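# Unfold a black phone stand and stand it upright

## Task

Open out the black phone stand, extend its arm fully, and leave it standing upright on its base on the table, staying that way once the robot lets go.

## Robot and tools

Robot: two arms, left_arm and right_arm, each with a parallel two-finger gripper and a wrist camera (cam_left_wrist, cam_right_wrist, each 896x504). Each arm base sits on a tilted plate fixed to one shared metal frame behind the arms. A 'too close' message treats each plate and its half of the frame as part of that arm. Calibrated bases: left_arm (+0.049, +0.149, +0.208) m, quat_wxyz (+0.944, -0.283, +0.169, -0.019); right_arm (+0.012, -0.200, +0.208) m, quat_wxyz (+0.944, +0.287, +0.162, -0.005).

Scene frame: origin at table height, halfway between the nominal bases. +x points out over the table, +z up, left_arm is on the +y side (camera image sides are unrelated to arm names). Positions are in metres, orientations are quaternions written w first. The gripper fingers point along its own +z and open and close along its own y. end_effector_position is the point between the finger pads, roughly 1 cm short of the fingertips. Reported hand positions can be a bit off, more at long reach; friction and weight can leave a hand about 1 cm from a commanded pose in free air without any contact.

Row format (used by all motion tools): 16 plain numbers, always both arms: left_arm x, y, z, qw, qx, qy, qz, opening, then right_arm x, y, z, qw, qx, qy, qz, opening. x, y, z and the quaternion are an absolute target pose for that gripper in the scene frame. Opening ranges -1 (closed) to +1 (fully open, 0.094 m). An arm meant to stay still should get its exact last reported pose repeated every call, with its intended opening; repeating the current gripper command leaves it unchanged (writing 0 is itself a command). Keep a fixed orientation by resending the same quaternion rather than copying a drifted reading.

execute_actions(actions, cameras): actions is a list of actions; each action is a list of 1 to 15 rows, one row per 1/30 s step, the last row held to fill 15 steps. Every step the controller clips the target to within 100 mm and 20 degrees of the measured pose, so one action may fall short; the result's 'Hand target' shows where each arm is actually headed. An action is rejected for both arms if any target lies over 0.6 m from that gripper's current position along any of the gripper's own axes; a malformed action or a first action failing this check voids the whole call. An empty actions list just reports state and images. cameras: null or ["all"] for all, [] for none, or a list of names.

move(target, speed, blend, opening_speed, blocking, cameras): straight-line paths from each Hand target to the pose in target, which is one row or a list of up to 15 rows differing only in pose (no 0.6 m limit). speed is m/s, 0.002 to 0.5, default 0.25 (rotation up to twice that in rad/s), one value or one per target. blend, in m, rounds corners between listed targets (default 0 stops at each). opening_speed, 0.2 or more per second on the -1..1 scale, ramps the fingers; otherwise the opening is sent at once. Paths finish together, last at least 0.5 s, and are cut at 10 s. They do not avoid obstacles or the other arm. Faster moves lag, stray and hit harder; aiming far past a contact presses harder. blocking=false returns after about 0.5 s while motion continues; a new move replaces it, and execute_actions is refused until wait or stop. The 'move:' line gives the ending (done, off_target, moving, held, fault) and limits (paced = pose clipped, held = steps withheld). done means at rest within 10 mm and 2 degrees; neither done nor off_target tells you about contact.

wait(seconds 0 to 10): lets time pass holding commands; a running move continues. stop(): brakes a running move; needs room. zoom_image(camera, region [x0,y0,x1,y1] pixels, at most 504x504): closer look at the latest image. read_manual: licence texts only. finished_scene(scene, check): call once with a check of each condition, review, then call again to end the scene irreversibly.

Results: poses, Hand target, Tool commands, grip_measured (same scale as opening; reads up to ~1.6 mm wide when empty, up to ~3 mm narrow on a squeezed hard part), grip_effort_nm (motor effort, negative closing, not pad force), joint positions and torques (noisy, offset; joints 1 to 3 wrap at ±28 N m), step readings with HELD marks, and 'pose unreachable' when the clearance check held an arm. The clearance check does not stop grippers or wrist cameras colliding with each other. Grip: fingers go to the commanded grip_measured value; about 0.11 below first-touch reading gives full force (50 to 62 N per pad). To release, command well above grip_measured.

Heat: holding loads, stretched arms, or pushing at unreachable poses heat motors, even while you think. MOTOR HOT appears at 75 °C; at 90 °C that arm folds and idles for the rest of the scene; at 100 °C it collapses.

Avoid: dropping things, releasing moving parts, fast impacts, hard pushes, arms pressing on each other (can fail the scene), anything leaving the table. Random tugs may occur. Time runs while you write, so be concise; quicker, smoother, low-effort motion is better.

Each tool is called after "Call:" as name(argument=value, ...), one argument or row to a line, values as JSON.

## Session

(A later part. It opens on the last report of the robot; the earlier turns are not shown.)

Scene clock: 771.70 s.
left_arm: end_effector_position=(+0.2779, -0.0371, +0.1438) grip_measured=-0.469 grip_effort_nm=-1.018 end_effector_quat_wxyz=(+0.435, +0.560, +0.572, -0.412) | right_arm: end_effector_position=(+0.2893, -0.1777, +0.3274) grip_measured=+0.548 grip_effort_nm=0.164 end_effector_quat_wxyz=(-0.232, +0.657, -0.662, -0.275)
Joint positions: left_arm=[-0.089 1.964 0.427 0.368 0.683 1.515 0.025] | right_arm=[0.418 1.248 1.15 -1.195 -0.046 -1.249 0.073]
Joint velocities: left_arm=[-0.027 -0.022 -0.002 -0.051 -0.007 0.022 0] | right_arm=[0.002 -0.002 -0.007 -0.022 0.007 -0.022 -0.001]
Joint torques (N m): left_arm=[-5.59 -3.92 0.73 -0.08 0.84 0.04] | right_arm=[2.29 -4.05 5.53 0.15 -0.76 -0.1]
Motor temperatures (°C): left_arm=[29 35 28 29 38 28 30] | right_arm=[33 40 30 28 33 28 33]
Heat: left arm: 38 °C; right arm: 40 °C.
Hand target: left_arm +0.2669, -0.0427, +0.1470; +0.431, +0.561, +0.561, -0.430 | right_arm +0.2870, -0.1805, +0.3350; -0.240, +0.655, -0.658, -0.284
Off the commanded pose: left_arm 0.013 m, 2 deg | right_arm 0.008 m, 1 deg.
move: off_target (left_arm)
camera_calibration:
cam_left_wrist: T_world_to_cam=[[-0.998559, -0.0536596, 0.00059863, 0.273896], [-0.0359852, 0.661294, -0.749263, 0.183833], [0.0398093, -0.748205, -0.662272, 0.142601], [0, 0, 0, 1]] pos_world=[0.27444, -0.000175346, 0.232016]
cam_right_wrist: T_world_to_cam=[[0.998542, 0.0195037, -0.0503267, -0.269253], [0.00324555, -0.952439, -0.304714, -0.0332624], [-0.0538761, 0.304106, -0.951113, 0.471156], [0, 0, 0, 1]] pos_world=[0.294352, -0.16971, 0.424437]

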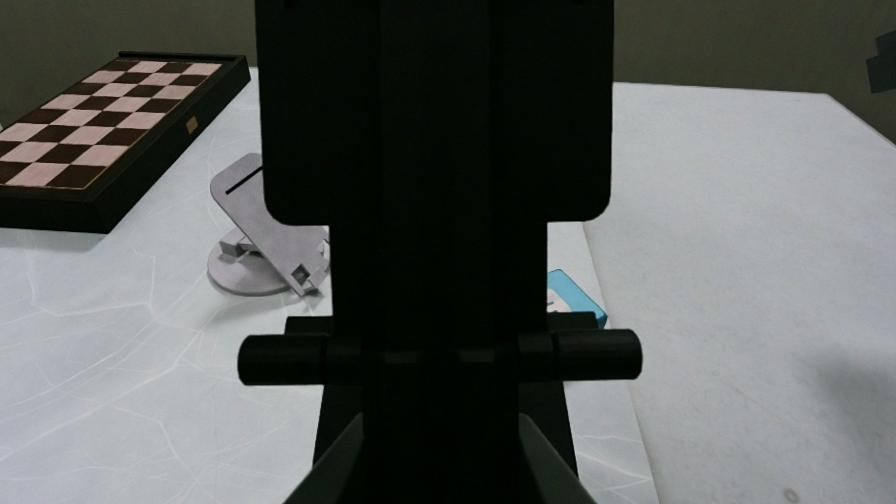

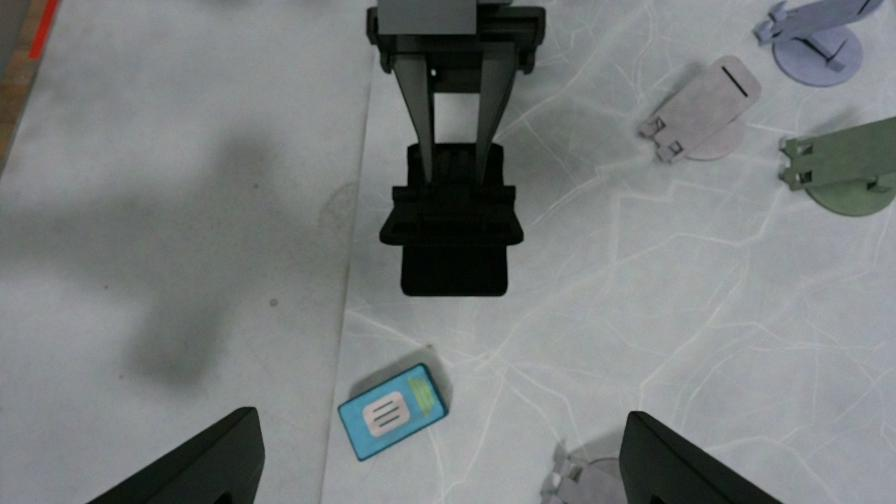

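Call:
move(
  target=[0.267,0.03,0.187,0.4305,0.561,0.561,-0.4305,-0.65,0.283,-0.20,0.25,0.3536,-0.6124,0.6124,0.3536,0.9],
  speed=0.08,
)

Scene clock: 779.27 s.
left_arm: end_effector_position=(+0.2617, +0.0291, +0.1784) grip_measured=-0.469 grip_effort_nm=-1.018 end_effector_quat_wxyz=(+0.413, +0.572, +0.565, -0.427) | right_arm: end_effector_position=(+0.2847, -0.2063, +0.2529) grip_measured=+0.898 grip_effort_nm=0.164 end_effector_quat_wxyz=(-0.346, +0.619, -0.619, -0.336)
Joint positions: left_arm=[0.086 1.575 0.437 -0.246 0.717 1.772 0.025] | right_arm=[-0.144 1.25 0.919 -1.032 -0.467 -1.84 0.089]
Joint velocities: left_arm=[-0.017 -0.017 -0.002 0.007 -0.022 0.022 -0.001] | right_arm=[-0.012 -0.002 0.007 -0.007 -0.081 -0.051 0]
Joint torques (N m): left_arm=[-2.15 -6.13 3.38 -0.7 0.98 0.06] | right_arm=[1.92 -3.23 2.82 -0.13 -0.88 -0.1]
Motor temperatures (°C): left_arm=[29 35 28 29 38 28 30] | right_arm=[33 39 30 28 33 28 32]
Heat: left arm: 38 °C; right arm: 39 °C.
Hand target: left_arm +0.2663, +0.0306, +0.1862; +0.429, +0.563, +0.560, -0.431 | right_arm +0.2844, -0.2008, +0.2500; -0.353, +0.615, -0.613, -0.348
Off the commanded pose: left_arm 0.010 m, 2 deg | right_arm 0.007 m, 2 deg.
move: done
camera_calibration:
cam_left_wrist: T_world_to_cam=[[-0.999667, -0.00211593, 0.0257026, 0.255574], [-0.0204541, 0.672068, -0.740207, 0.159364], [-0.0157077, -0.740486, -0.671888, 0.231752], [0, 0, 0, 1]] pos_world=[0.262389, 0.0650464, 0.267104]
cam_right_wrist: T_world_to_cam=[[0.999727, -0.0058933, 0.0226196, -0.291798], [0.00753972, -0.83467, -0.550699, 0.0020748], [0.0221254, 0.550719, -0.834397, 0.408503], [0, 0, 0, 1]] pos_world=[0.282664, -0.224958, 0.348596]

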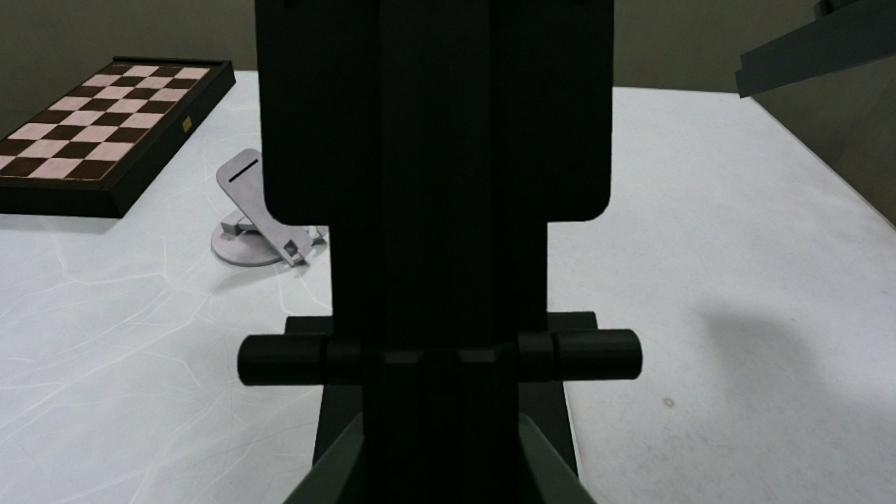

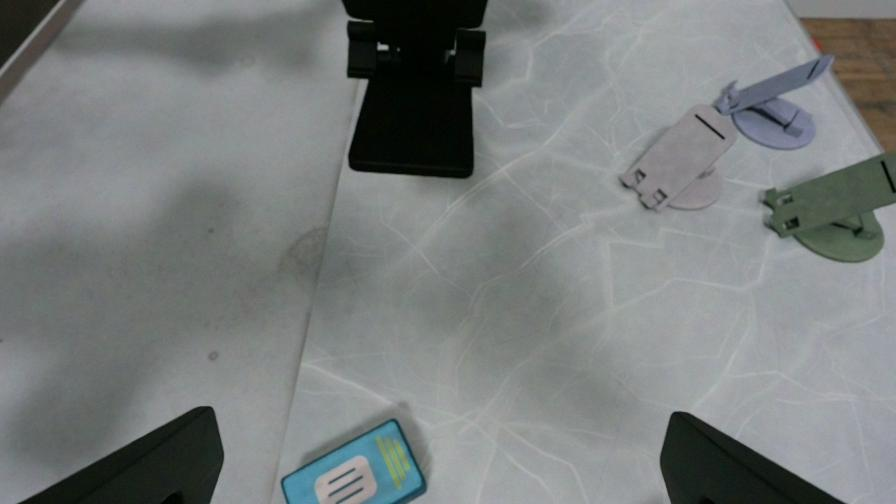

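Call:
move(
  target=[
    [0.267,0.03,0.187,0.4305,0.561,0.561,-0.4305,-0.65,0.27,-0.17,0.16,0.5,-0.5,0.5,0.5,0.9],
    [0.267,0.03,0.187,0.4305,0.561,0.561,-0.4305,-0.65,0.268,-0.11,0.151,0.5,-0.5,0.5,0.5,0.9],
  ],
  speed=0.1,
)

Scene clock: 792.73 s.
left_arm: end_effector_position=(+0.2615, +0.0290, +0.1789) grip_measured=-0.469 grip_effort_nm=-1.023 end_effector_quat_wxyz=(+0.414, +0.571, +0.565, -0.428) | right_arm: end_effector_position=(+0.2741, -0.1186, +0.1489) grip_measured=+0.898 grip_effort_nm=0.168 end_effector_quat_wxyz=(-0.464, +0.497, -0.558, -0.475)
Joint positions: left_arm=[0.086 1.575 0.437 -0.247 0.72 1.773 0.025] | right_arm=[-0.299 1.912 0.767 -0.542 -0.901 -2.077 0.089]
Joint velocities: left_arm=[-0.007 -0.012 0.007 -0.007 0.022 -0.007 -0.001] | right_arm=[0.007 0.002 0.002 -0.007 0.007 0.022 -0.001]
Joint torques (N m): left_arm=[-2.44 -6.23 2.91 -0.57 0.96 -0.06] | right_arm=[4.59 -4.1 -0.5 -0.72 -0.87 -0.16]
Motor temperatures (°C): left_arm=[29 36 29 29 38 28 30] | right_arm=[32 38 30 28 33 28 31]
Heat: left arm: 38 °C; right arm: 38 °C.
Hand target: left_arm +0.2669, +0.0298, +0.1868; +0.430, +0.561, +0.561, -0.430 | right_arm +0.2714, -0.1113, +0.1489; +0.472, -0.492, +0.550, +0.483
Off the commanded pose: left_arm 0.010 m, 2 deg | right_arm 0.011 m, 8 deg.
joint sent to its limit (right arm) — joint 6 (wrist roll), lower limit. The joint targets are off in position and orientation.
move: off_target (right_arm)
camera_calibration:
cam_left_wrist: T_world_to_cam=[[-0.999664, -0.00177432, 0.0258413, 0.255394], [-0.0203719, 0.670006, -0.742076, 0.160197], [-0.0159972, -0.742353, -0.669818, 0.231731], [0, 0, 0, 1]] pos_world=[0.262279, 0.0651463, 0.267496]
cam_right_wrist: T_world_to_cam=[[0.996491, -0.0581559, -0.0602026, -0.271362], [-0.0815459, -0.512193, -0.85499, 0.126071], [0.0188873, 0.856899, -0.515138, 0.263271], [0, 0, 0, 1]] pos_world=[0.275718, -0.176805, 0.227074]

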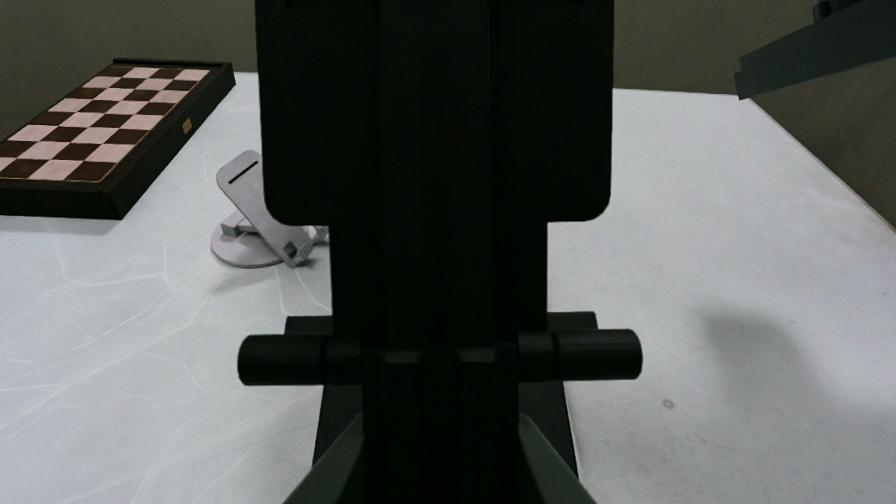

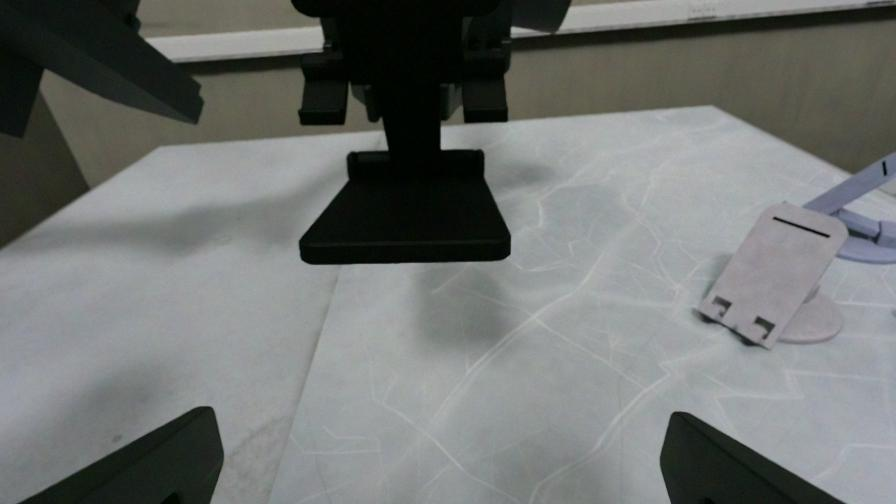

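Call:
move(
  target=[0.267,0.03,0.187,0.4305,0.561,0.561,-0.4305,-0.65,0.266,-0.065,0.149,0.5,-0.5,0.5,0.5,0.9],
  speed=0.06,
  cameras=["cam_right_wrist"],
)

Scene clock: 797.47 s.
left_arm: end_effector_position=(+0.2615, +0.0290, +0.1789) grip_measured=-0.469 grip_effort_nm=-1.018 end_effector_quat_wxyz=(+0.414, +0.571, +0.565, -0.428) | right_arm: end_effector_position=(+0.2693, -0.0720, +0.1478) grip_measured=+0.898 grip_effort_nm=0.168 end_effector_quat_wxyz=(-0.496, +0.509, -0.505, -0.490)
Joint positions: left_arm=[0.086 1.575 0.437 -0.247 0.72 1.773 0.025] | right_arm=[-0.18 2.059 0.761 -0.37 -0.969 -2.075 0.089]
Joint velocities: left_arm=[0.007 -0.007 -0.007 0.007 -0.037 -0.037 0] | right_arm=[-0.002 -0.012 -0.002 -0.022 0.037 0.066 0]
Joint torques (N m): left_arm=[-2.44 -6.22 2.92 -0.59 0.99 -0.06] | right_arm=[5.57 -4.19 -0.12 -0.54 -0.87 0.07]
Motor temperatures (°C): left_arm=[29 36 29 29 38 28 30] | right_arm=[33 38 30 28 33 28 31]
Heat: left arm: 38 °C; right arm: 38 °C.
Hand target: left_arm +0.2669, +0.0298, +0.1867; +0.430, +0.561, +0.561, -0.430 | right_arm +0.2670, -0.0650, +0.1489; +0.500, -0.500, +0.499, +0.501
Off the commanded pose: left_arm 0.010 m, 2 deg | right_arm 0.008 m, 2 deg.
move: done
camera_calibration:
cam_right_wrist: T_world_to_cam=[[0.999793, -0.00638172, 0.0193242, -0.272782], [0.01461, -0.43594, -0.899857, 0.134871], [0.0141668, 0.899953, -0.435756, 0.215526], [0, 0, 0, 1]] pos_world=[0.267702, -0.136909, 0.220553]
Images, in order (width x height): cam_right_wrist 896x504.

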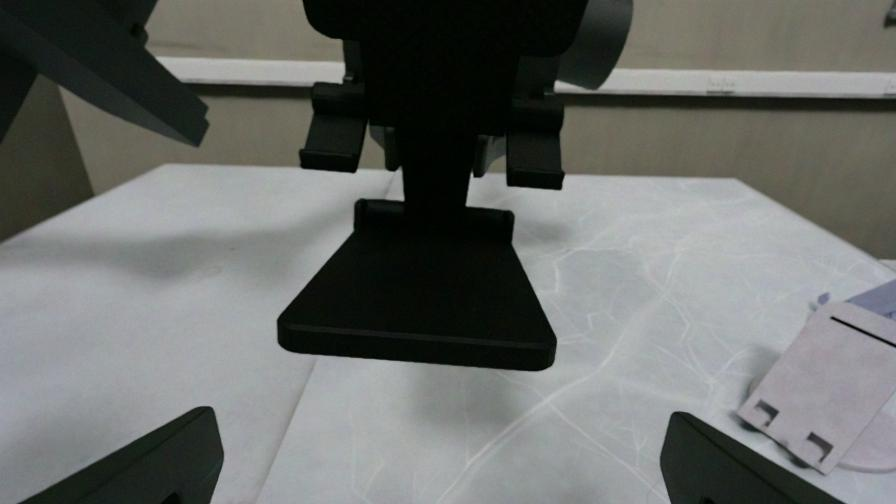

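Call:
move(
  target=[0.267,0.03,0.187,0.4305,0.561,0.561,-0.4305,-0.65,0.261,-0.021,0.150,0.5,-0.5,0.5,0.5,0.9],
  speed=0.05,
  cameras=["cam_right_wrist"],
)

Scene clock: 802.87 s.
left_arm: end_effector_position=(+0.2615, +0.0290, +0.1790) grip_measured=-0.469 grip_effort_nm=-1.013 end_effector_quat_wxyz=(+0.414, +0.571, +0.565, -0.428) | right_arm: end_effector_position=(+0.2690, -0.0275, +0.1485) grip_measured=+0.898 grip_effort_nm=0.164 end_effector_quat_wxyz=(-0.502, +0.507, -0.504, -0.487)
Joint positions: left_arm=[0.086 1.575 0.437 -0.247 0.72 1.773 0.025] | right_arm=[-0.037 2.128 0.683 0.002 -0.974 -1.817 0.089]
Joint velocities: left_arm=[-0.007 0.012 -0.012 -0.022 -0.051 -0.022 0] | right_arm=[0.002 -0.022 0.002 -0.051 -0.081 -0.081 0]
Joint torques (N m): left_arm=[-2.45 -6.17 2.97 -0.58 0.97 -0.07] | right_arm=[5.91 -4.12 -0.65 -0.15 -0.95 0.08]
Motor temperatures (°C): left_arm=[29 36 29 29 38 28 30] | right_arm=[33 37 30 28 33 28 31]
Heat: left arm: 38 °C; right arm: 37 °C.
Hand target: left_arm +0.2669, +0.0298, +0.1868; +0.430, +0.561, +0.561, -0.430 | right_arm +0.2614, -0.0207, +0.1505; +0.500, -0.500, +0.498, +0.502
Off the commanded pose: left_arm 0.010 m, 2 deg | right_arm 0.010 m, 2 deg.
move: done
camera_calibration:
cam_right_wrist: T_world_to_cam=[[0.999485, -0.0163646, 0.0276016, -0.273694], [0.0177948, -0.43312, -0.901161, 0.154325], [0.0267019, 0.901188, -0.432606, 0.17196], [0, 0, 0, 1]] pos_world=[0.266215, -0.0926056, 0.221017]
Images, in order (width x height): cam_right_wrist 896x504.

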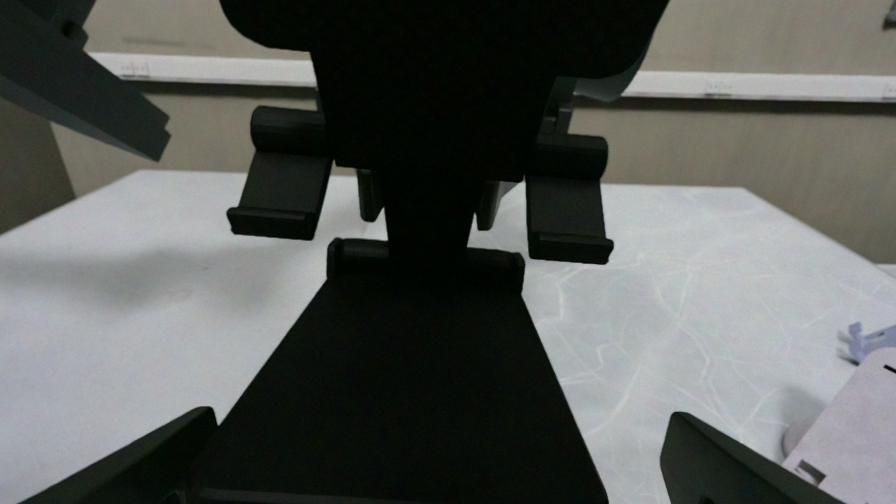

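Call:
move(
  target=[0.267,0.03,0.187,0.4305,0.561,0.561,-0.4305,-0.65,0.253,-0.021,0.150,0.5,-0.5,0.5,0.5,0.9],
  speed=0.05,
  cameras=[],
)

Call:
move(
  target=[0.267,0.03,0.187,0.4305,0.561,0.561,-0.4305,-0.65,0.253,-0.021,0.150,0.5,-0.5,0.5,0.5,0.2],
  opening_speed=0.5,
)

Scene clock: 807.73 s.
left_arm: end_effector_position=(+0.2615, +0.0290, +0.1790) grip_measured=-0.469 grip_effort_nm=-1.009 end_effector_quat_wxyz=(+0.414, +0.571, +0.565, -0.428) | right_arm: end_effector_position=(+0.2597, -0.0262, +0.1490) grip_measured=+0.898 grip_effort_nm=0.164 end_effector_quat_wxyz=(-0.501, +0.507, -0.504, -0.488)
Joint positions: left_arm=[0.086 1.575 0.437 -0.247 0.72 1.773 0.025] | right_arm=[-0.037 2.128 0.647 0.036 -0.974 -1.816 0.089]
Joint velocities: left_arm=[0.012 -0.002 -0.007 0.022 -0.051 0.022 -0.001] | right_arm=[-0.012 -0.012 -0.007 0.022 -0.022 0.051 -0.001]
Joint torques (N m): left_arm=[-2.4 -6.19 2.89 -0.57 0.98 -0.05] | right_arm=[5.65 -3.75 -0.55 -0.13 -0.92 0.04]
Motor temperatures (°C): left_arm=[29 36 29 29 38 28 31] | right_arm=[33 37 30 28 33 28 31]
Heat: left arm: 38 °C; right arm: 37 °C.
Hand target: left_arm +0.2669, +0.0298, +0.1868; +0.430, +0.561, +0.561, -0.430 | right_arm +0.2530, -0.0209, +0.1499; +0.500, -0.500, +0.500, +0.500
Off the commanded pose: left_arm 0.010 m, 2 deg | right_arm 0.009 m, 2 deg.
move: done
No camera images: "cameras" was empty.

Scene clock: 809.33 s.
left_arm: end_effector_position=(+0.2612, +0.0289, +0.1790) grip_measured=-0.469 grip_effort_nm=-1.013 end_effector_quat_wxyz=(+0.414, +0.571, +0.565, -0.429) | right_arm: end_effector_position=(+0.2606, -0.0263, +0.1488) grip_measured=+0.493 grip_effort_nm=-0.989 end_effector_quat_wxyz=(-0.503, +0.508, -0.504, -0.485)
Joint positions: left_arm=[0.086 1.575 0.437 -0.249 0.72 1.773 0.025] | right_arm=[-0.037 2.128 0.647 0.041 -0.974 -1.816 0.07]
Joint velocities: left_arm=[0.007 0.012 0.007 -0.051 -0.037 0.095 0] | right_arm=[-0.002 -0.022 -0.017 -0.051 -0.007 0.037 0]
Joint torques (N m): left_arm=[-2.52 -6.17 2.85 -0.56 0.96 -0.06] | right_arm=[5.45 -3.95 -0.72 -0.13 -0.91 0.03]
Motor temperatures (°C): left_arm=[29 36 29 29 38 28 31] | right_arm=[33 37 30 28 33 28 31]
Heat: left arm: 38 °C; right arm: 37 °C.
Hand target: left_arm +0.2669, +0.0299, +0.1868; +0.430, +0.561, +0.561, -0.430 | right_arm +0.2531, -0.0212, +0.1500; +0.500, -0.500, +0.500, +0.500
Off the commanded pose: left_arm 0.010 m, 2 deg | right_arm 0.009 m, 2 deg.
move: done
camera_calibration:
cam_left_wrist: T_world_to_cam=[[-0.999623, -0.000858913, 0.0274433, 0.254699], [-0.0209589, 0.669549, -0.742472, 0.160556], [-0.0177369, -0.742767, -0.669315, 0.232171], [0, 0, 0, 1]] pos_world=[0.262086, 0.0651676, 0.267615]
cam_right_wrist: T_world_to_cam=[[0.999393, -0.0181822, 0.0297225, -0.265642], [0.0189059, -0.433568, -0.900922, 0.154884], [0.0292675, 0.900937, -0.432961, 0.170569], [0, 0, 0, 1]] pos_world=[0.25756, -0.0913492, 0.221284]

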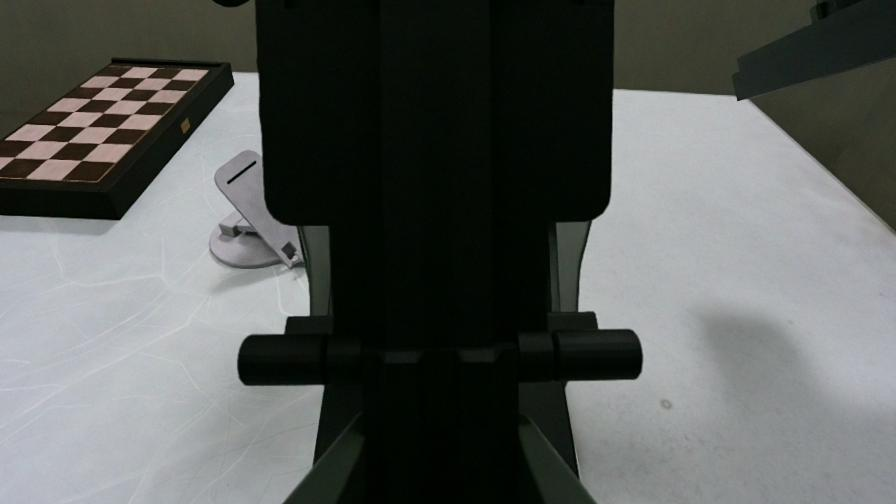

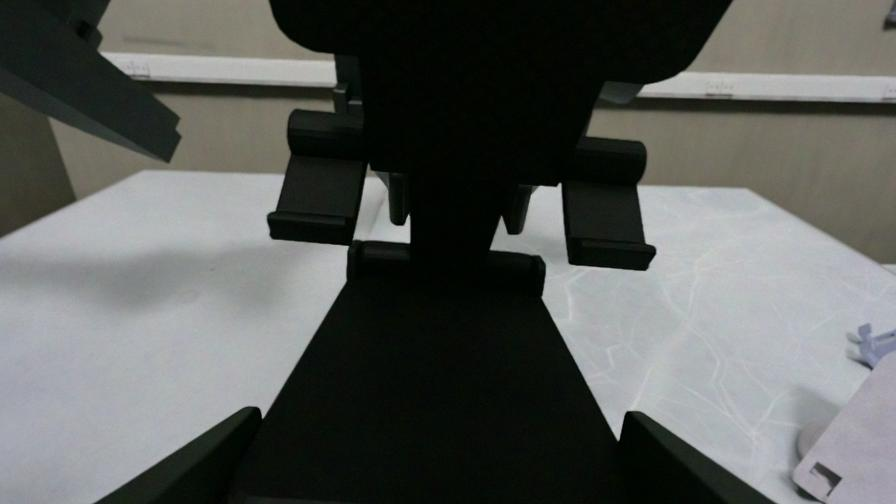

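Call:
move(
  target=[0.267,0.06,0.222,0.4640,0.5335,0.5335,-0.4640,-0.7,0.253,-0.021,0.100,0.5,-0.5,0.5,0.5,0.15],
  speed=0.05,
)

Scene clock: 815.97 s.
left_arm: end_effector_position=(+0.2556, +0.0481, +0.1931) grip_measured=-0.469 grip_effort_nm=-1.013 end_effector_quat_wxyz=(+0.432, +0.564, +0.543, -0.448) | right_arm: end_effector_position=(+0.2582, -0.0140, +0.1420) grip_measured=+0.492 grip_effort_nm=-0.984 end_effector_quat_wxyz=(-0.548, +0.468, -0.456, -0.522)
Joint positions: left_arm=[0.182 1.535 0.481 -0.468 0.791 1.951 0.025] | right_arm=[-0.068 2.322 0.765 -0.044 -1.137 -1.988 0.07]
Joint velocities: left_arm=[0.002 0.002 -0.007 -0.037 -0.022 0.007 0] | right_arm=[-0.017 0.002 0.002 -0.022 0.022 0.051 0]
Joint torques (N m): left_arm=[-0.92 -9.4 5.76 -1.98 1.58 0.14] | right_arm=[-0.75 -4.11 0.16 -0.55 0.82 -0.07]
Motor temperatures (°C): left_arm=[29 37 29 29 38 28 31] | right_arm=[33 37 30 28 33 28 31]
Heat: left arm: 38 °C; right arm: 37 °C.
Hand target: left_arm +0.2668, +0.0562, +0.2177; +0.464, +0.534, +0.535, -0.462 | right_arm +0.2525, -0.0231, +0.1034; +0.500, -0.498, +0.501, +0.501
Off the commanded pose: left_arm 0.033 m, 5 deg | right_arm 0.043 m, 9 deg.
move: off_target (left_arm, right_arm)
camera_calibration:
cam_left_wrist: T_world_to_cam=[[-0.999686, 0.0181233, 0.0173156, 0.249869], [-0.00240325, 0.618327, -0.785917, 0.164112], [-0.0249501, -0.785712, -0.618089, 0.249745], [0, 0, 0, 1]] pos_world=[0.256416, 0.0902243, 0.279016]
cam_right_wrist: T_world_to_cam=[[0.998738, -0.0232433, 0.044513, -0.264836], [0.0364006, -0.275543, -0.960599, 0.160279], [0.0345927, 0.961008, -0.274349, 0.133603], [0, 0, 0, 1]] pos_world=[0.254046, -0.0903852, 0.202407]

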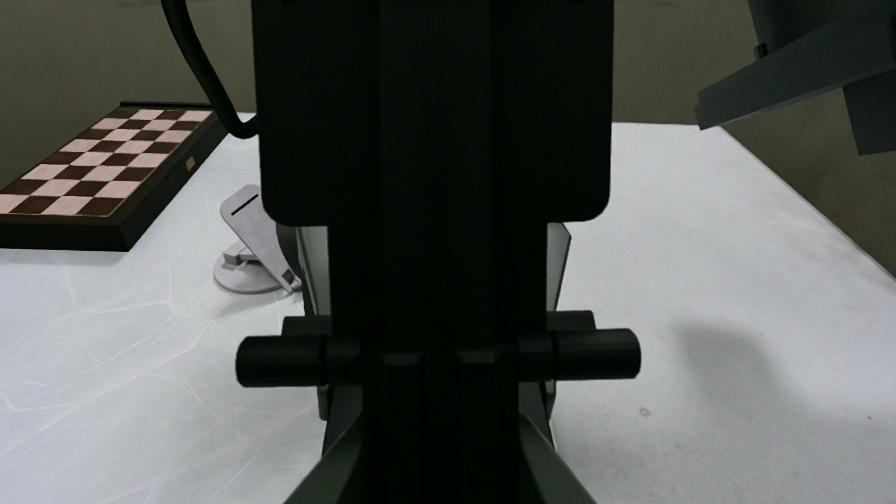

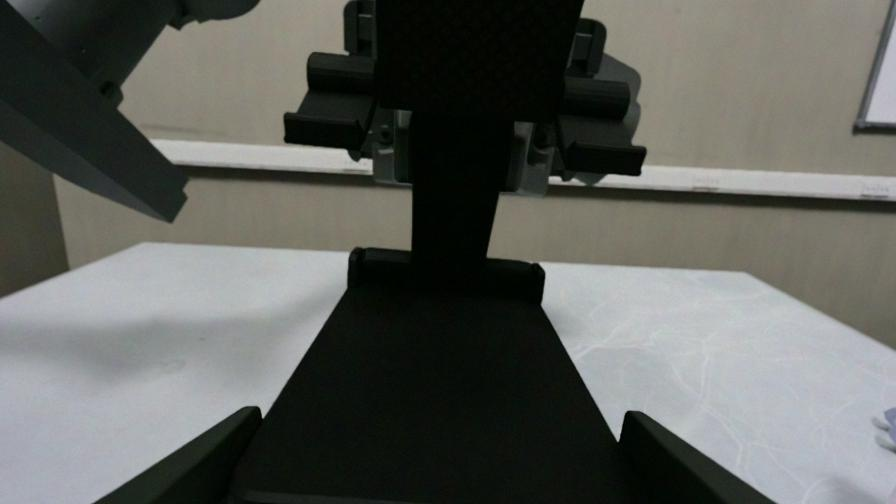

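Call:
move(
  target=[0.267,0.075,0.245,0.4640,0.5335,0.5335,-0.4640,-0.7,0.253,-0.015,0.075,0.5373,-0.4597,0.4597,0.5373,0.15],
  speed=0.05,
)

Scene clock: 821.83 s.
left_arm: end_effector_position=(+0.2564, +0.0644, +0.2010) grip_measured=-0.473 grip_effort_nm=-1.018 end_effector_quat_wxyz=(+0.409, +0.565, +0.563, -0.443) | right_arm: end_effector_position=(+0.2553, -0.0084, +0.1266) grip_measured=+0.492 grip_effort_nm=-0.984 end_effector_quat_wxyz=(-0.565, +0.412, -0.449, -0.556)
Joint positions: left_arm=[0.203 1.435 0.506 -0.593 0.746 1.931 0.025] | right_arm=[-0.111 2.494 0.873 -0.136 -1.252 -2.086 0.07]
Joint velocities: left_arm=[-0.012 0.007 -0.012 -0.022 0.037 -0.037 0] | right_arm=[-0.007 -0.007 0.007 -0.007 0.022 -0.022 -0.001]
Joint torques (N m): left_arm=[-1.47 -9.83 7.05 -2.22 2.06 0.52] | right_arm=[-2.29 -3.34 0.34 -0.34 0.96 -0.03]
Motor temperatures (°C): left_arm=[29 38 29 30 38 28 31] | right_arm=[33 37 29 28 33 28 32]
Heat: left arm: 38 °C; right arm: 37 °C.
Hand target: left_arm +0.2682, +0.0699, +0.2375; +0.464, +0.533, +0.537, -0.460 | right_arm +0.2529, -0.0174, +0.0800; +0.528, -0.450, +0.495, +0.523
Off the commanded pose: left_arm 0.046 m, 8 deg | right_arm 0.052 m, 7 deg.
joint sent to its limit (right arm) — joint 6 (wrist roll), lower limit. The joint targets are off in position and orientation.
move: off_target (left_arm, right_arm)
camera_calibration:
cam_left_wrist: T_world_to_cam=[[-0.998609, 0.0115968, 0.0514352, 0.243527], [-0.0311883, 0.656632, -0.753566, 0.158685], [-0.0425129, -0.754122, -0.655357, 0.277396], [0, 0, 0, 1]] pos_world=[0.259931, 0.102168, 0.288847]
cam_right_wrist: T_world_to_cam=[[0.998466, -0.0488069, -0.0261414, -0.252285], [-0.0337331, -0.161859, -0.986237, 0.169328], [0.043904, 0.985606, -0.163257, 0.107841], [0, 0, 0, 1]] pos_world=[0.252875, -0.0911948, 0.178008]

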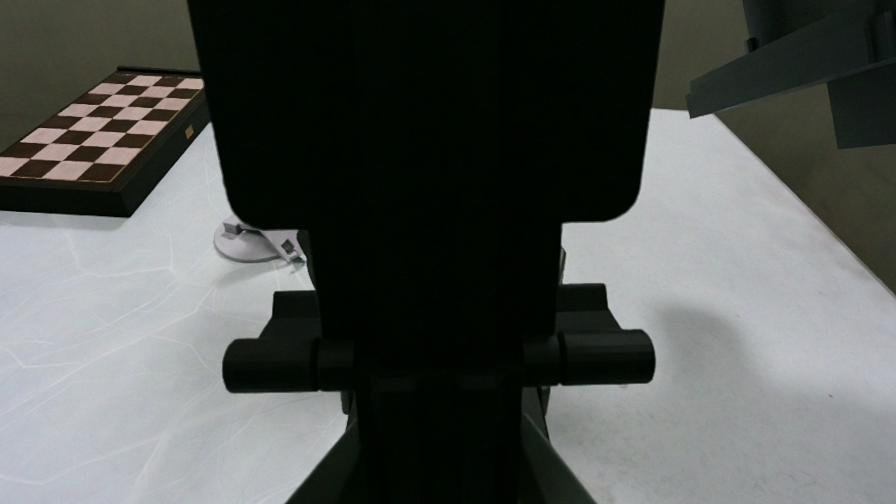

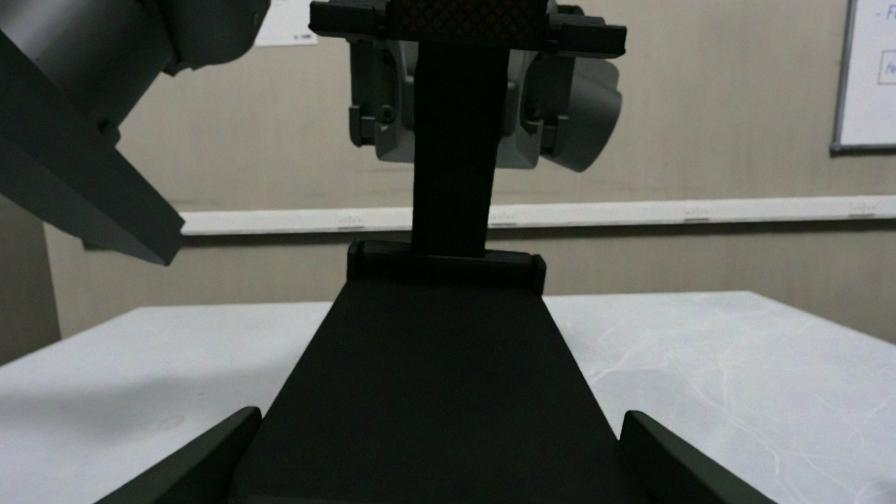

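Call:
move(
  target=[0.267,0.062,0.205,0.4306,0.561,0.561,-0.4306,-0.65,0.253,-0.006,0.130,0.5373,-0.4597,0.4597,0.5373,0.2],
  speed=0.06,
)

Scene clock: 827.57 s.
left_arm: end_effector_position=(+0.2600, +0.0636, +0.2015) grip_measured=-0.473 grip_effort_nm=-1.013 end_effector_quat_wxyz=(+0.414, +0.556, +0.568, -0.443) | right_arm: end_effector_position=(+0.2564, -0.0078, +0.1342) grip_measured=+0.492 grip_effort_nm=-0.979 end_effector_quat_wxyz=(-0.552, +0.436, -0.454, -0.547)
Joint positions: left_arm=[0.203 1.435 0.502 -0.571 0.76 1.906 0.025] | right_arm=[-0.081 2.418 0.819 -0.065 -1.199 -2.002 0.07]
Joint velocities: left_arm=[-0.012 -0.002 -0.037 0.007 0.037 0.022 0.001] | right_arm=[0.002 -0.022 -0.022 -0.022 -0.037 -0.007 -0.001]
Joint torques (N m): left_arm=[-3.82 -5.91 3.29 -0.55 0.67 -0.05] | right_arm=[6.06 -7.83 -2.19 -0.44 -0.11 0.06]
Motor temperatures (°C): left_arm=[29 39 29 30 39 28 31] | right_arm=[33 37 29 28 32 28 32]
Heat: left arm: 39 °C; right arm: 37 °C.
Hand target: left_arm +0.2670, +0.0622, +0.2054; +0.431, +0.561, +0.561, -0.431 | right_arm +0.2532, -0.0060, +0.1303; +0.538, -0.459, +0.458, +0.538
Off the commanded pose: left_arm 0.008 m, 3 deg | right_arm 0.006 m, 3 deg.
move: off_target (left_arm, right_arm)
camera_calibration:
cam_left_wrist: T_world_to_cam=[[-0.998211, -0.00857146, 0.0591751, 0.246708], [-0.0505198, 0.65028, -0.758013, 0.166006], [-0.0319831, -0.759647, -0.649549, 0.273712], [0, 0, 0, 1]] pos_world=[0.263407, 0.102089, 0.289026]
cam_right_wrist: T_world_to_cam=[[0.999559, -0.0287986, -0.00725867, -0.255768], [-0.0132622, -0.214134, -0.976714, 0.169978], [0.0265736, 0.97638, -0.214421, 0.119732], [0, 0, 0, 1]] pos_world=[0.254728, -0.0878712, 0.189837]

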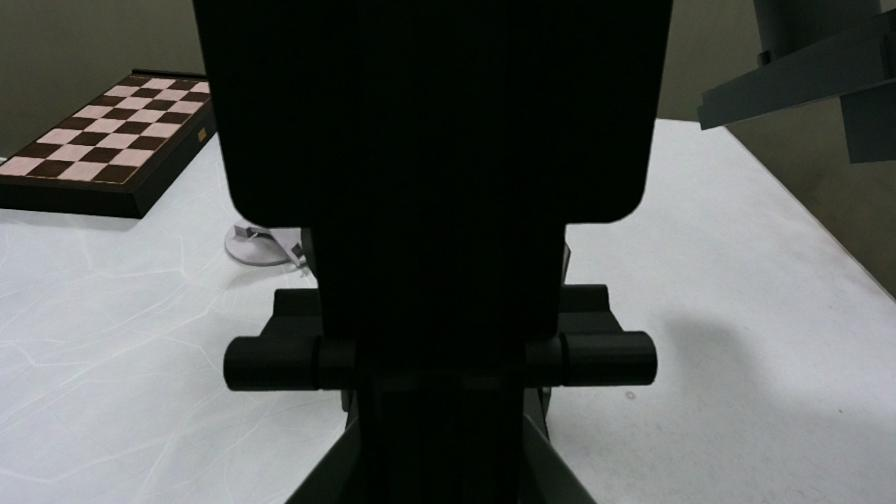

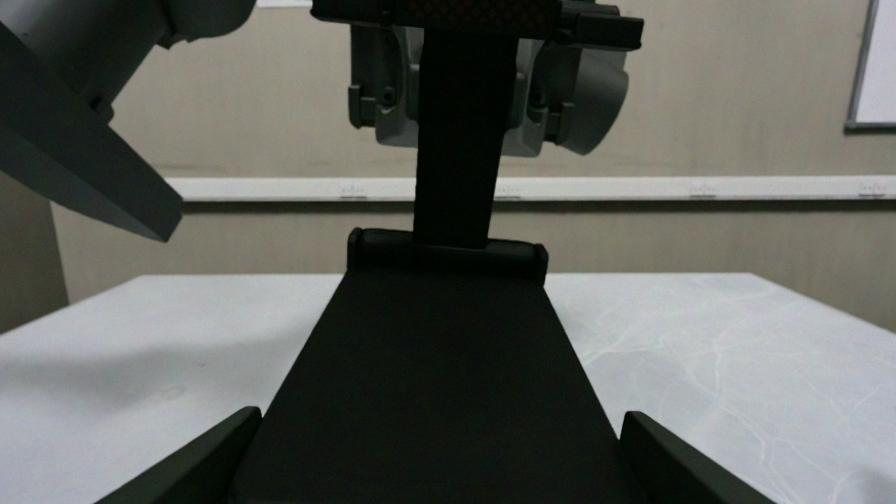

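Call:
move(
  target=[0.267,0.022,0.190,0.4056,0.5792,0.5792,-0.4056,-0.65,0.253,0.00,0.175,0.5,-0.5,0.5,0.5,0.2],
  speed=0.05,
)

Scene clock: 842.10 s.
left_arm: end_effector_position=(+0.2698, +0.0312, +0.1959) grip_measured=-0.473 grip_effort_nm=-1.013 end_effector_quat_wxyz=(+0.401, +0.567, +0.589, -0.413) | right_arm: end_effector_position=(+0.2611, -0.0194, +0.1202) grip_measured=+0.492 grip_effort_nm=-0.979 end_effector_quat_wxyz=(-0.448, +0.543, -0.561, -0.435)
Joint positions: left_arm=[0.012 1.44 0.427 -0.27 0.658 1.621 0.025] | right_arm=[0.013 2.127 0.594 0.226 -0.771 -1.658 0.07]
Joint velocities: left_arm=[0.017 -0.007 -0.007 0.007 0.081 0.022 0] | right_arm=[0.007 -0.007 -0.002 -0.037 -0.051 -0.066 0]
Joint torques (N m): left_arm=[-5.16 -1.7 2.06 0.55 0.43 0.05] | right_arm=[10.92 -6.98 -1.39 -0.19 -2.82 0.27]
Motor temperatures (°C): left_arm=[29 38 29 30 38 28 31] | right_arm=[33 38 29 28 33 28 32]
Heat: left arm: 38 °C; right arm: 38 °C.
Hand target: left_arm +0.2675, +0.0229, +0.1919; +0.407, +0.578, +0.580, -0.406 | right_arm +0.2510, -0.0033, +0.1699; -0.495, +0.503, -0.500, -0.502
Off the commanded pose: left_arm 0.011 m, 2 deg | right_arm 0.059 m, 13 deg.
move: off_target (left_arm, right_arm)
camera_calibration:
cam_left_wrist: T_world_to_cam=[[-0.998214, -0.0382149, 0.0459134, 0.260016], [-0.0595022, 0.704062, -0.707641, 0.174193], [-0.00528345, -0.70911, -0.705078, 0.2479], [0, 0, 0, 1]] pos_world=[0.271226, 0.063082, 0.286117]
cam_right_wrist: T_world_to_cam=[[0.999372, -0.0342656, 0.00905395, -0.262949], [-0.0133957, -0.601706, -0.798605, 0.124976], [0.0328125, 0.797982, -0.601787, 0.169343], [0, 0, 0, 1]] pos_world=[0.258902, -0.0689435, 0.204096]

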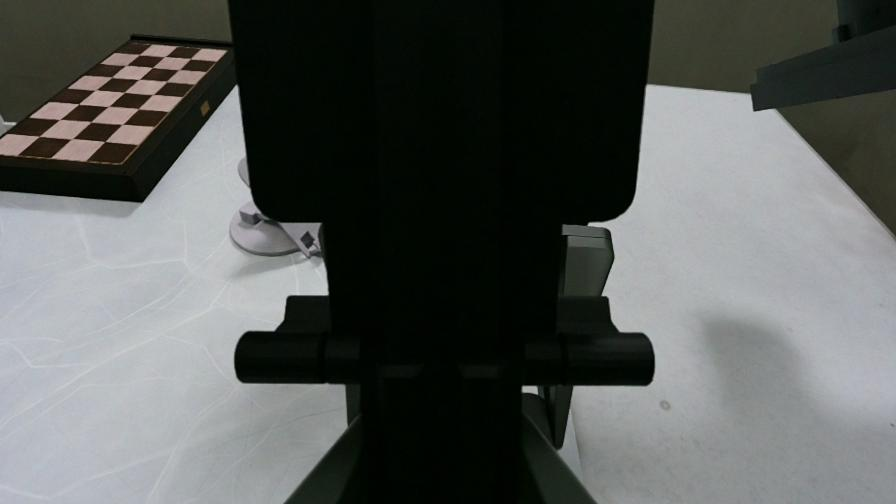

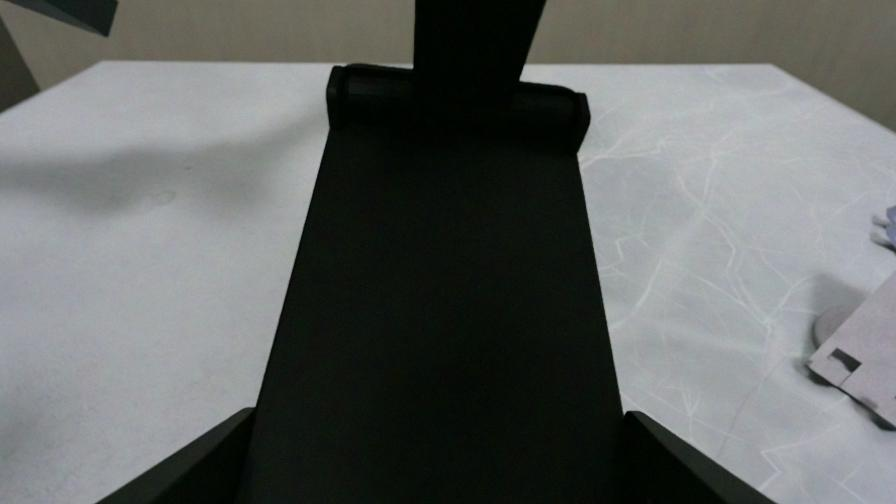

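Call:
move(
  target=[0.267,0.012,0.185,0.4056,0.5792,0.5792,-0.4056,-0.65,0.253,-0.010,0.21,0.4056,-0.5792,0.5792,0.4056,0.1],
  speed=0.05,
)

Scene clock: 853.67 s.
left_arm: end_effector_position=(+0.2637, +0.0165, +0.2109) grip_measured=-0.473 grip_effort_nm=-1.013 end_effector_quat_wxyz=(+0.420, +0.544, +0.566, -0.455) | right_arm: end_effector_position=(+0.2567, -0.0448, +0.1518) grip_measured=+0.492 grip_effort_nm=-0.984 end_effector_quat_wxyz=(-0.323, +0.614, -0.646, -0.319)
Joint positions: left_arm=[-0.019 1.482 0.418 -0.236 0.756 1.592 0.025] | right_arm=[0.27 1.707 0.486 0.033 -0.278 -1.366 0.07]
Joint velocities: left_arm=[0.022 -0.017 -0.002 0.007 -0.037 -0.022 0] | right_arm=[-0.002 -0.012 0.007 -0.007 -0.037 -0.022 0]
Joint torques (N m): left_arm=[-4.16 -1.94 2.33 0.72 -0.62 0.16] | right_arm=[9.63 -7.01 1.98 0.36 -3.24 0.29]
Motor temperatures (°C): left_arm=[29 36 29 30 37 28 31] | right_arm=[35 39 29 28 38 28 32]
Heat: left arm: 37 °C; right arm: 39 °C.
Hand target: left_arm +0.2669, +0.0160, +0.1885; +0.406, +0.578, +0.578, -0.409 | right_arm +0.2506, -0.0159, +0.2063; -0.397, +0.585, -0.580, -0.404
Off the commanded pose: left_arm 0.026 m, 7 deg | right_arm 0.068 m, 16 deg.
move: off_target (left_arm, right_arm)
camera_calibration:
cam_left_wrist: T_world_to_cam=[[-0.997188, -0.0137959, 0.0736555, 0.246148], [-0.066116, 0.624627, -0.77812, 0.212734], [-0.0352724, -0.780802, -0.623783, 0.239921], [0, 0, 0, 1]] pos_world=[0.267983, 0.0578468, 0.297061]
cam_right_wrist: T_world_to_cam=[[0.999166, -0.0405232, -0.0049304, -0.257794], [-0.0376583, -0.868364, -0.494495, 0.0830206], [0.0157572, 0.494269, -0.869166, 0.240117], [0, 0, 0, 1]] pos_world=[0.256922, -0.0570372, 0.248484]

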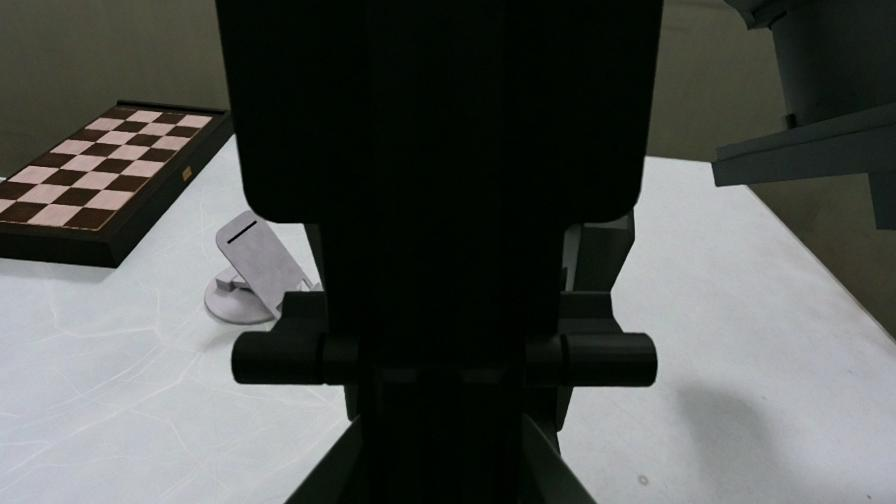

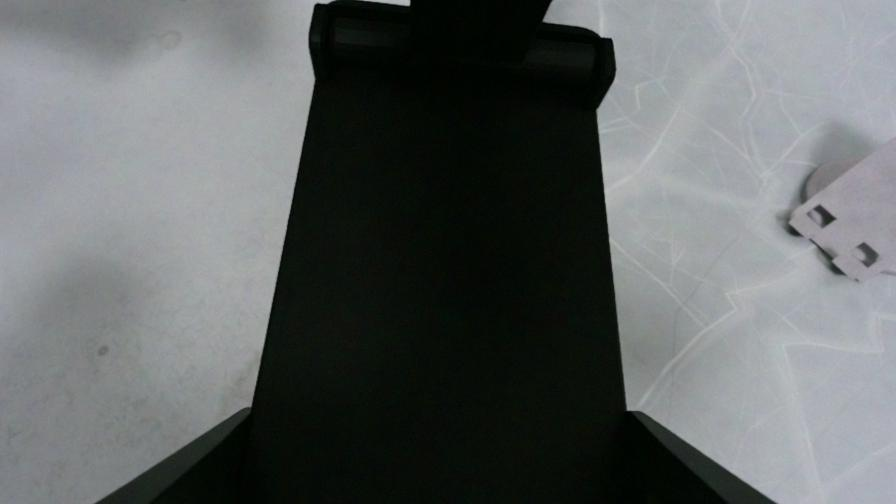

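Call:
move(
  target=[0.267,0.016,0.200,0.4305,0.561,0.561,-0.4305,-0.65,0.253,-0.038,0.165,0.3536,-0.6124,0.6124,0.3536,0.2],
  speed=0.05,
  cameras=[],
)

Call:
move(
  target=[0.267,0.016,0.200,0.4305,0.561,0.561,-0.4305,-0.65,0.253,-0.038,0.165,0.3536,-0.6124,0.6124,0.3536,0.75],
  opening_speed=0.3,
)

Scene clock: 864.73 s.
left_arm: end_effector_position=(+0.2627, +0.0150, +0.2127) grip_measured=-0.473 grip_effort_nm=-1.013 end_effector_quat_wxyz=(+0.429, +0.547, +0.556, -0.456) | right_arm: end_effector_position=(+0.2577, -0.0487, +0.1509) grip_measured=+0.492 grip_effort_nm=-0.989 end_effector_quat_wxyz=(-0.330, +0.621, -0.636, -0.317)
Joint positions: left_arm=[-0.019 1.491 0.418 -0.234 0.772 1.617 0.025] | right_arm=[0.246 1.7 0.486 0.023 -0.295 -1.414 0.07]
Joint velocities: left_arm=[-0.007 0.017 -0.012 0.066 -0.081 -0.007 0] | right_arm=[-0.007 -0.012 -0.012 -0.037 -0.007 -0.022 -0.001]
Joint torques (N m): left_arm=[-1.65 -2.91 3.06 0.24 0.15 0.31] | right_arm=[4.03 -4.11 2.13 0.21 -1.65 -0.15]
Motor temperatures (°C): left_arm=[29 35 29 30 37 28 31] | right_arm=[35 39 29 28 41 28 32]
Heat: left arm: 37 °C; right arm: 41 °C.
Hand target: left_arm +0.2667, +0.0169, +0.2007; +0.429, +0.561, +0.561, -0.431 | right_arm +0.2533, -0.0391, +0.1649; -0.353, +0.612, -0.614, -0.352
Off the commanded pose: left_arm 0.013 m, 3 deg | right_arm 0.018 m, 6 deg.
move: off_target (left_arm, right_arm)
No camera images: "cameras" was empty.

Scene clock: 866.77 s.
left_arm: end_effector_position=(+0.2719, +0.0181, +0.2002) grip_measured=-0.473 grip_effort_nm=-1.013 end_effector_quat_wxyz=(+0.430, +0.566, +0.564, -0.420) | right_arm: end_effector_position=(+0.2562, -0.0419, +0.1612) grip_measured=+0.748 grip_effort_nm=0.168 end_effector_quat_wxyz=(-0.349, +0.611, -0.623, -0.341)
Joint positions: left_arm=[-0.014 1.496 0.418 -0.183 0.713 1.634 0.025] | right_arm=[0.245 1.7 0.486 0.024 -0.366 -1.414 0.082]
Joint velocities: left_arm=[-0.007 -0.002 0.002 0.037 -0.037 0.007 0] | right_arm=[0.007 0.002 0.002 -0.037 0.037 -0.007 -0.001]
Joint torques (N m): left_arm=[-2.26 -3.12 2.89 -0.19 0.77 0.05] | right_arm=[4.1 -3.9 2.28 0.25 -0.93 -0.16]
Motor temperatures (°C): left_arm=[29 35 29 30 37 28 31] | right_arm=[35 39 29 28 40 28 32]
Heat: left arm: 37 °C; right arm: 40 °C.
Hand target: left_arm +0.2672, +0.0163, +0.2001; +0.430, +0.561, +0.561, -0.430 | right_arm +0.2532, -0.0382, +0.1651; -0.353, +0.612, -0.613, -0.354
Off the commanded pose: left_arm 0.005 m, 1 deg | right_arm 0.006 m, 2 deg.
move: done
camera_calibration:
cam_left_wrist: T_world_to_cam=[[-0.999624, -0.0273263, 0.00206865, 0.270381], [-0.0195753, 0.65918, -0.751731, 0.185441], [0.0191784, -0.751489, -0.659467, 0.226637], [0, 0, 0, 1]] pos_world=[0.269563, 0.055465, 0.288302]
cam_right_wrist: T_world_to_cam=[[0.999736, -0.0194571, 0.0122418, -0.259233], [-0.00923504, -0.827614, -0.561222, 0.095338], [0.0210512, 0.560961, -0.827575, 0.241655], [0, 0, 0, 1]] pos_world=[0.254958, -0.0616999, 0.256667]

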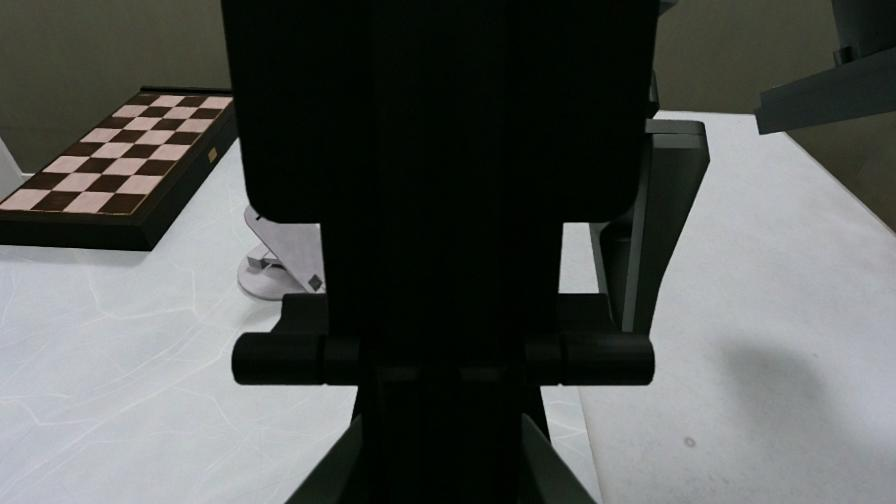

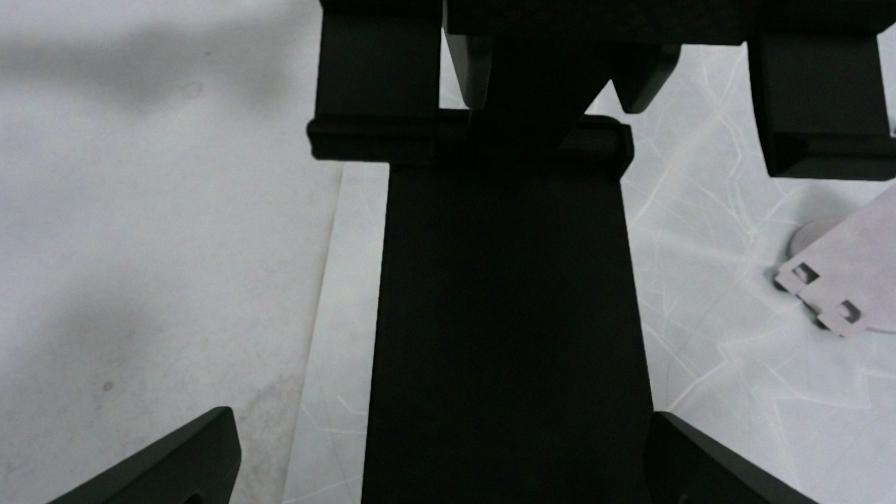

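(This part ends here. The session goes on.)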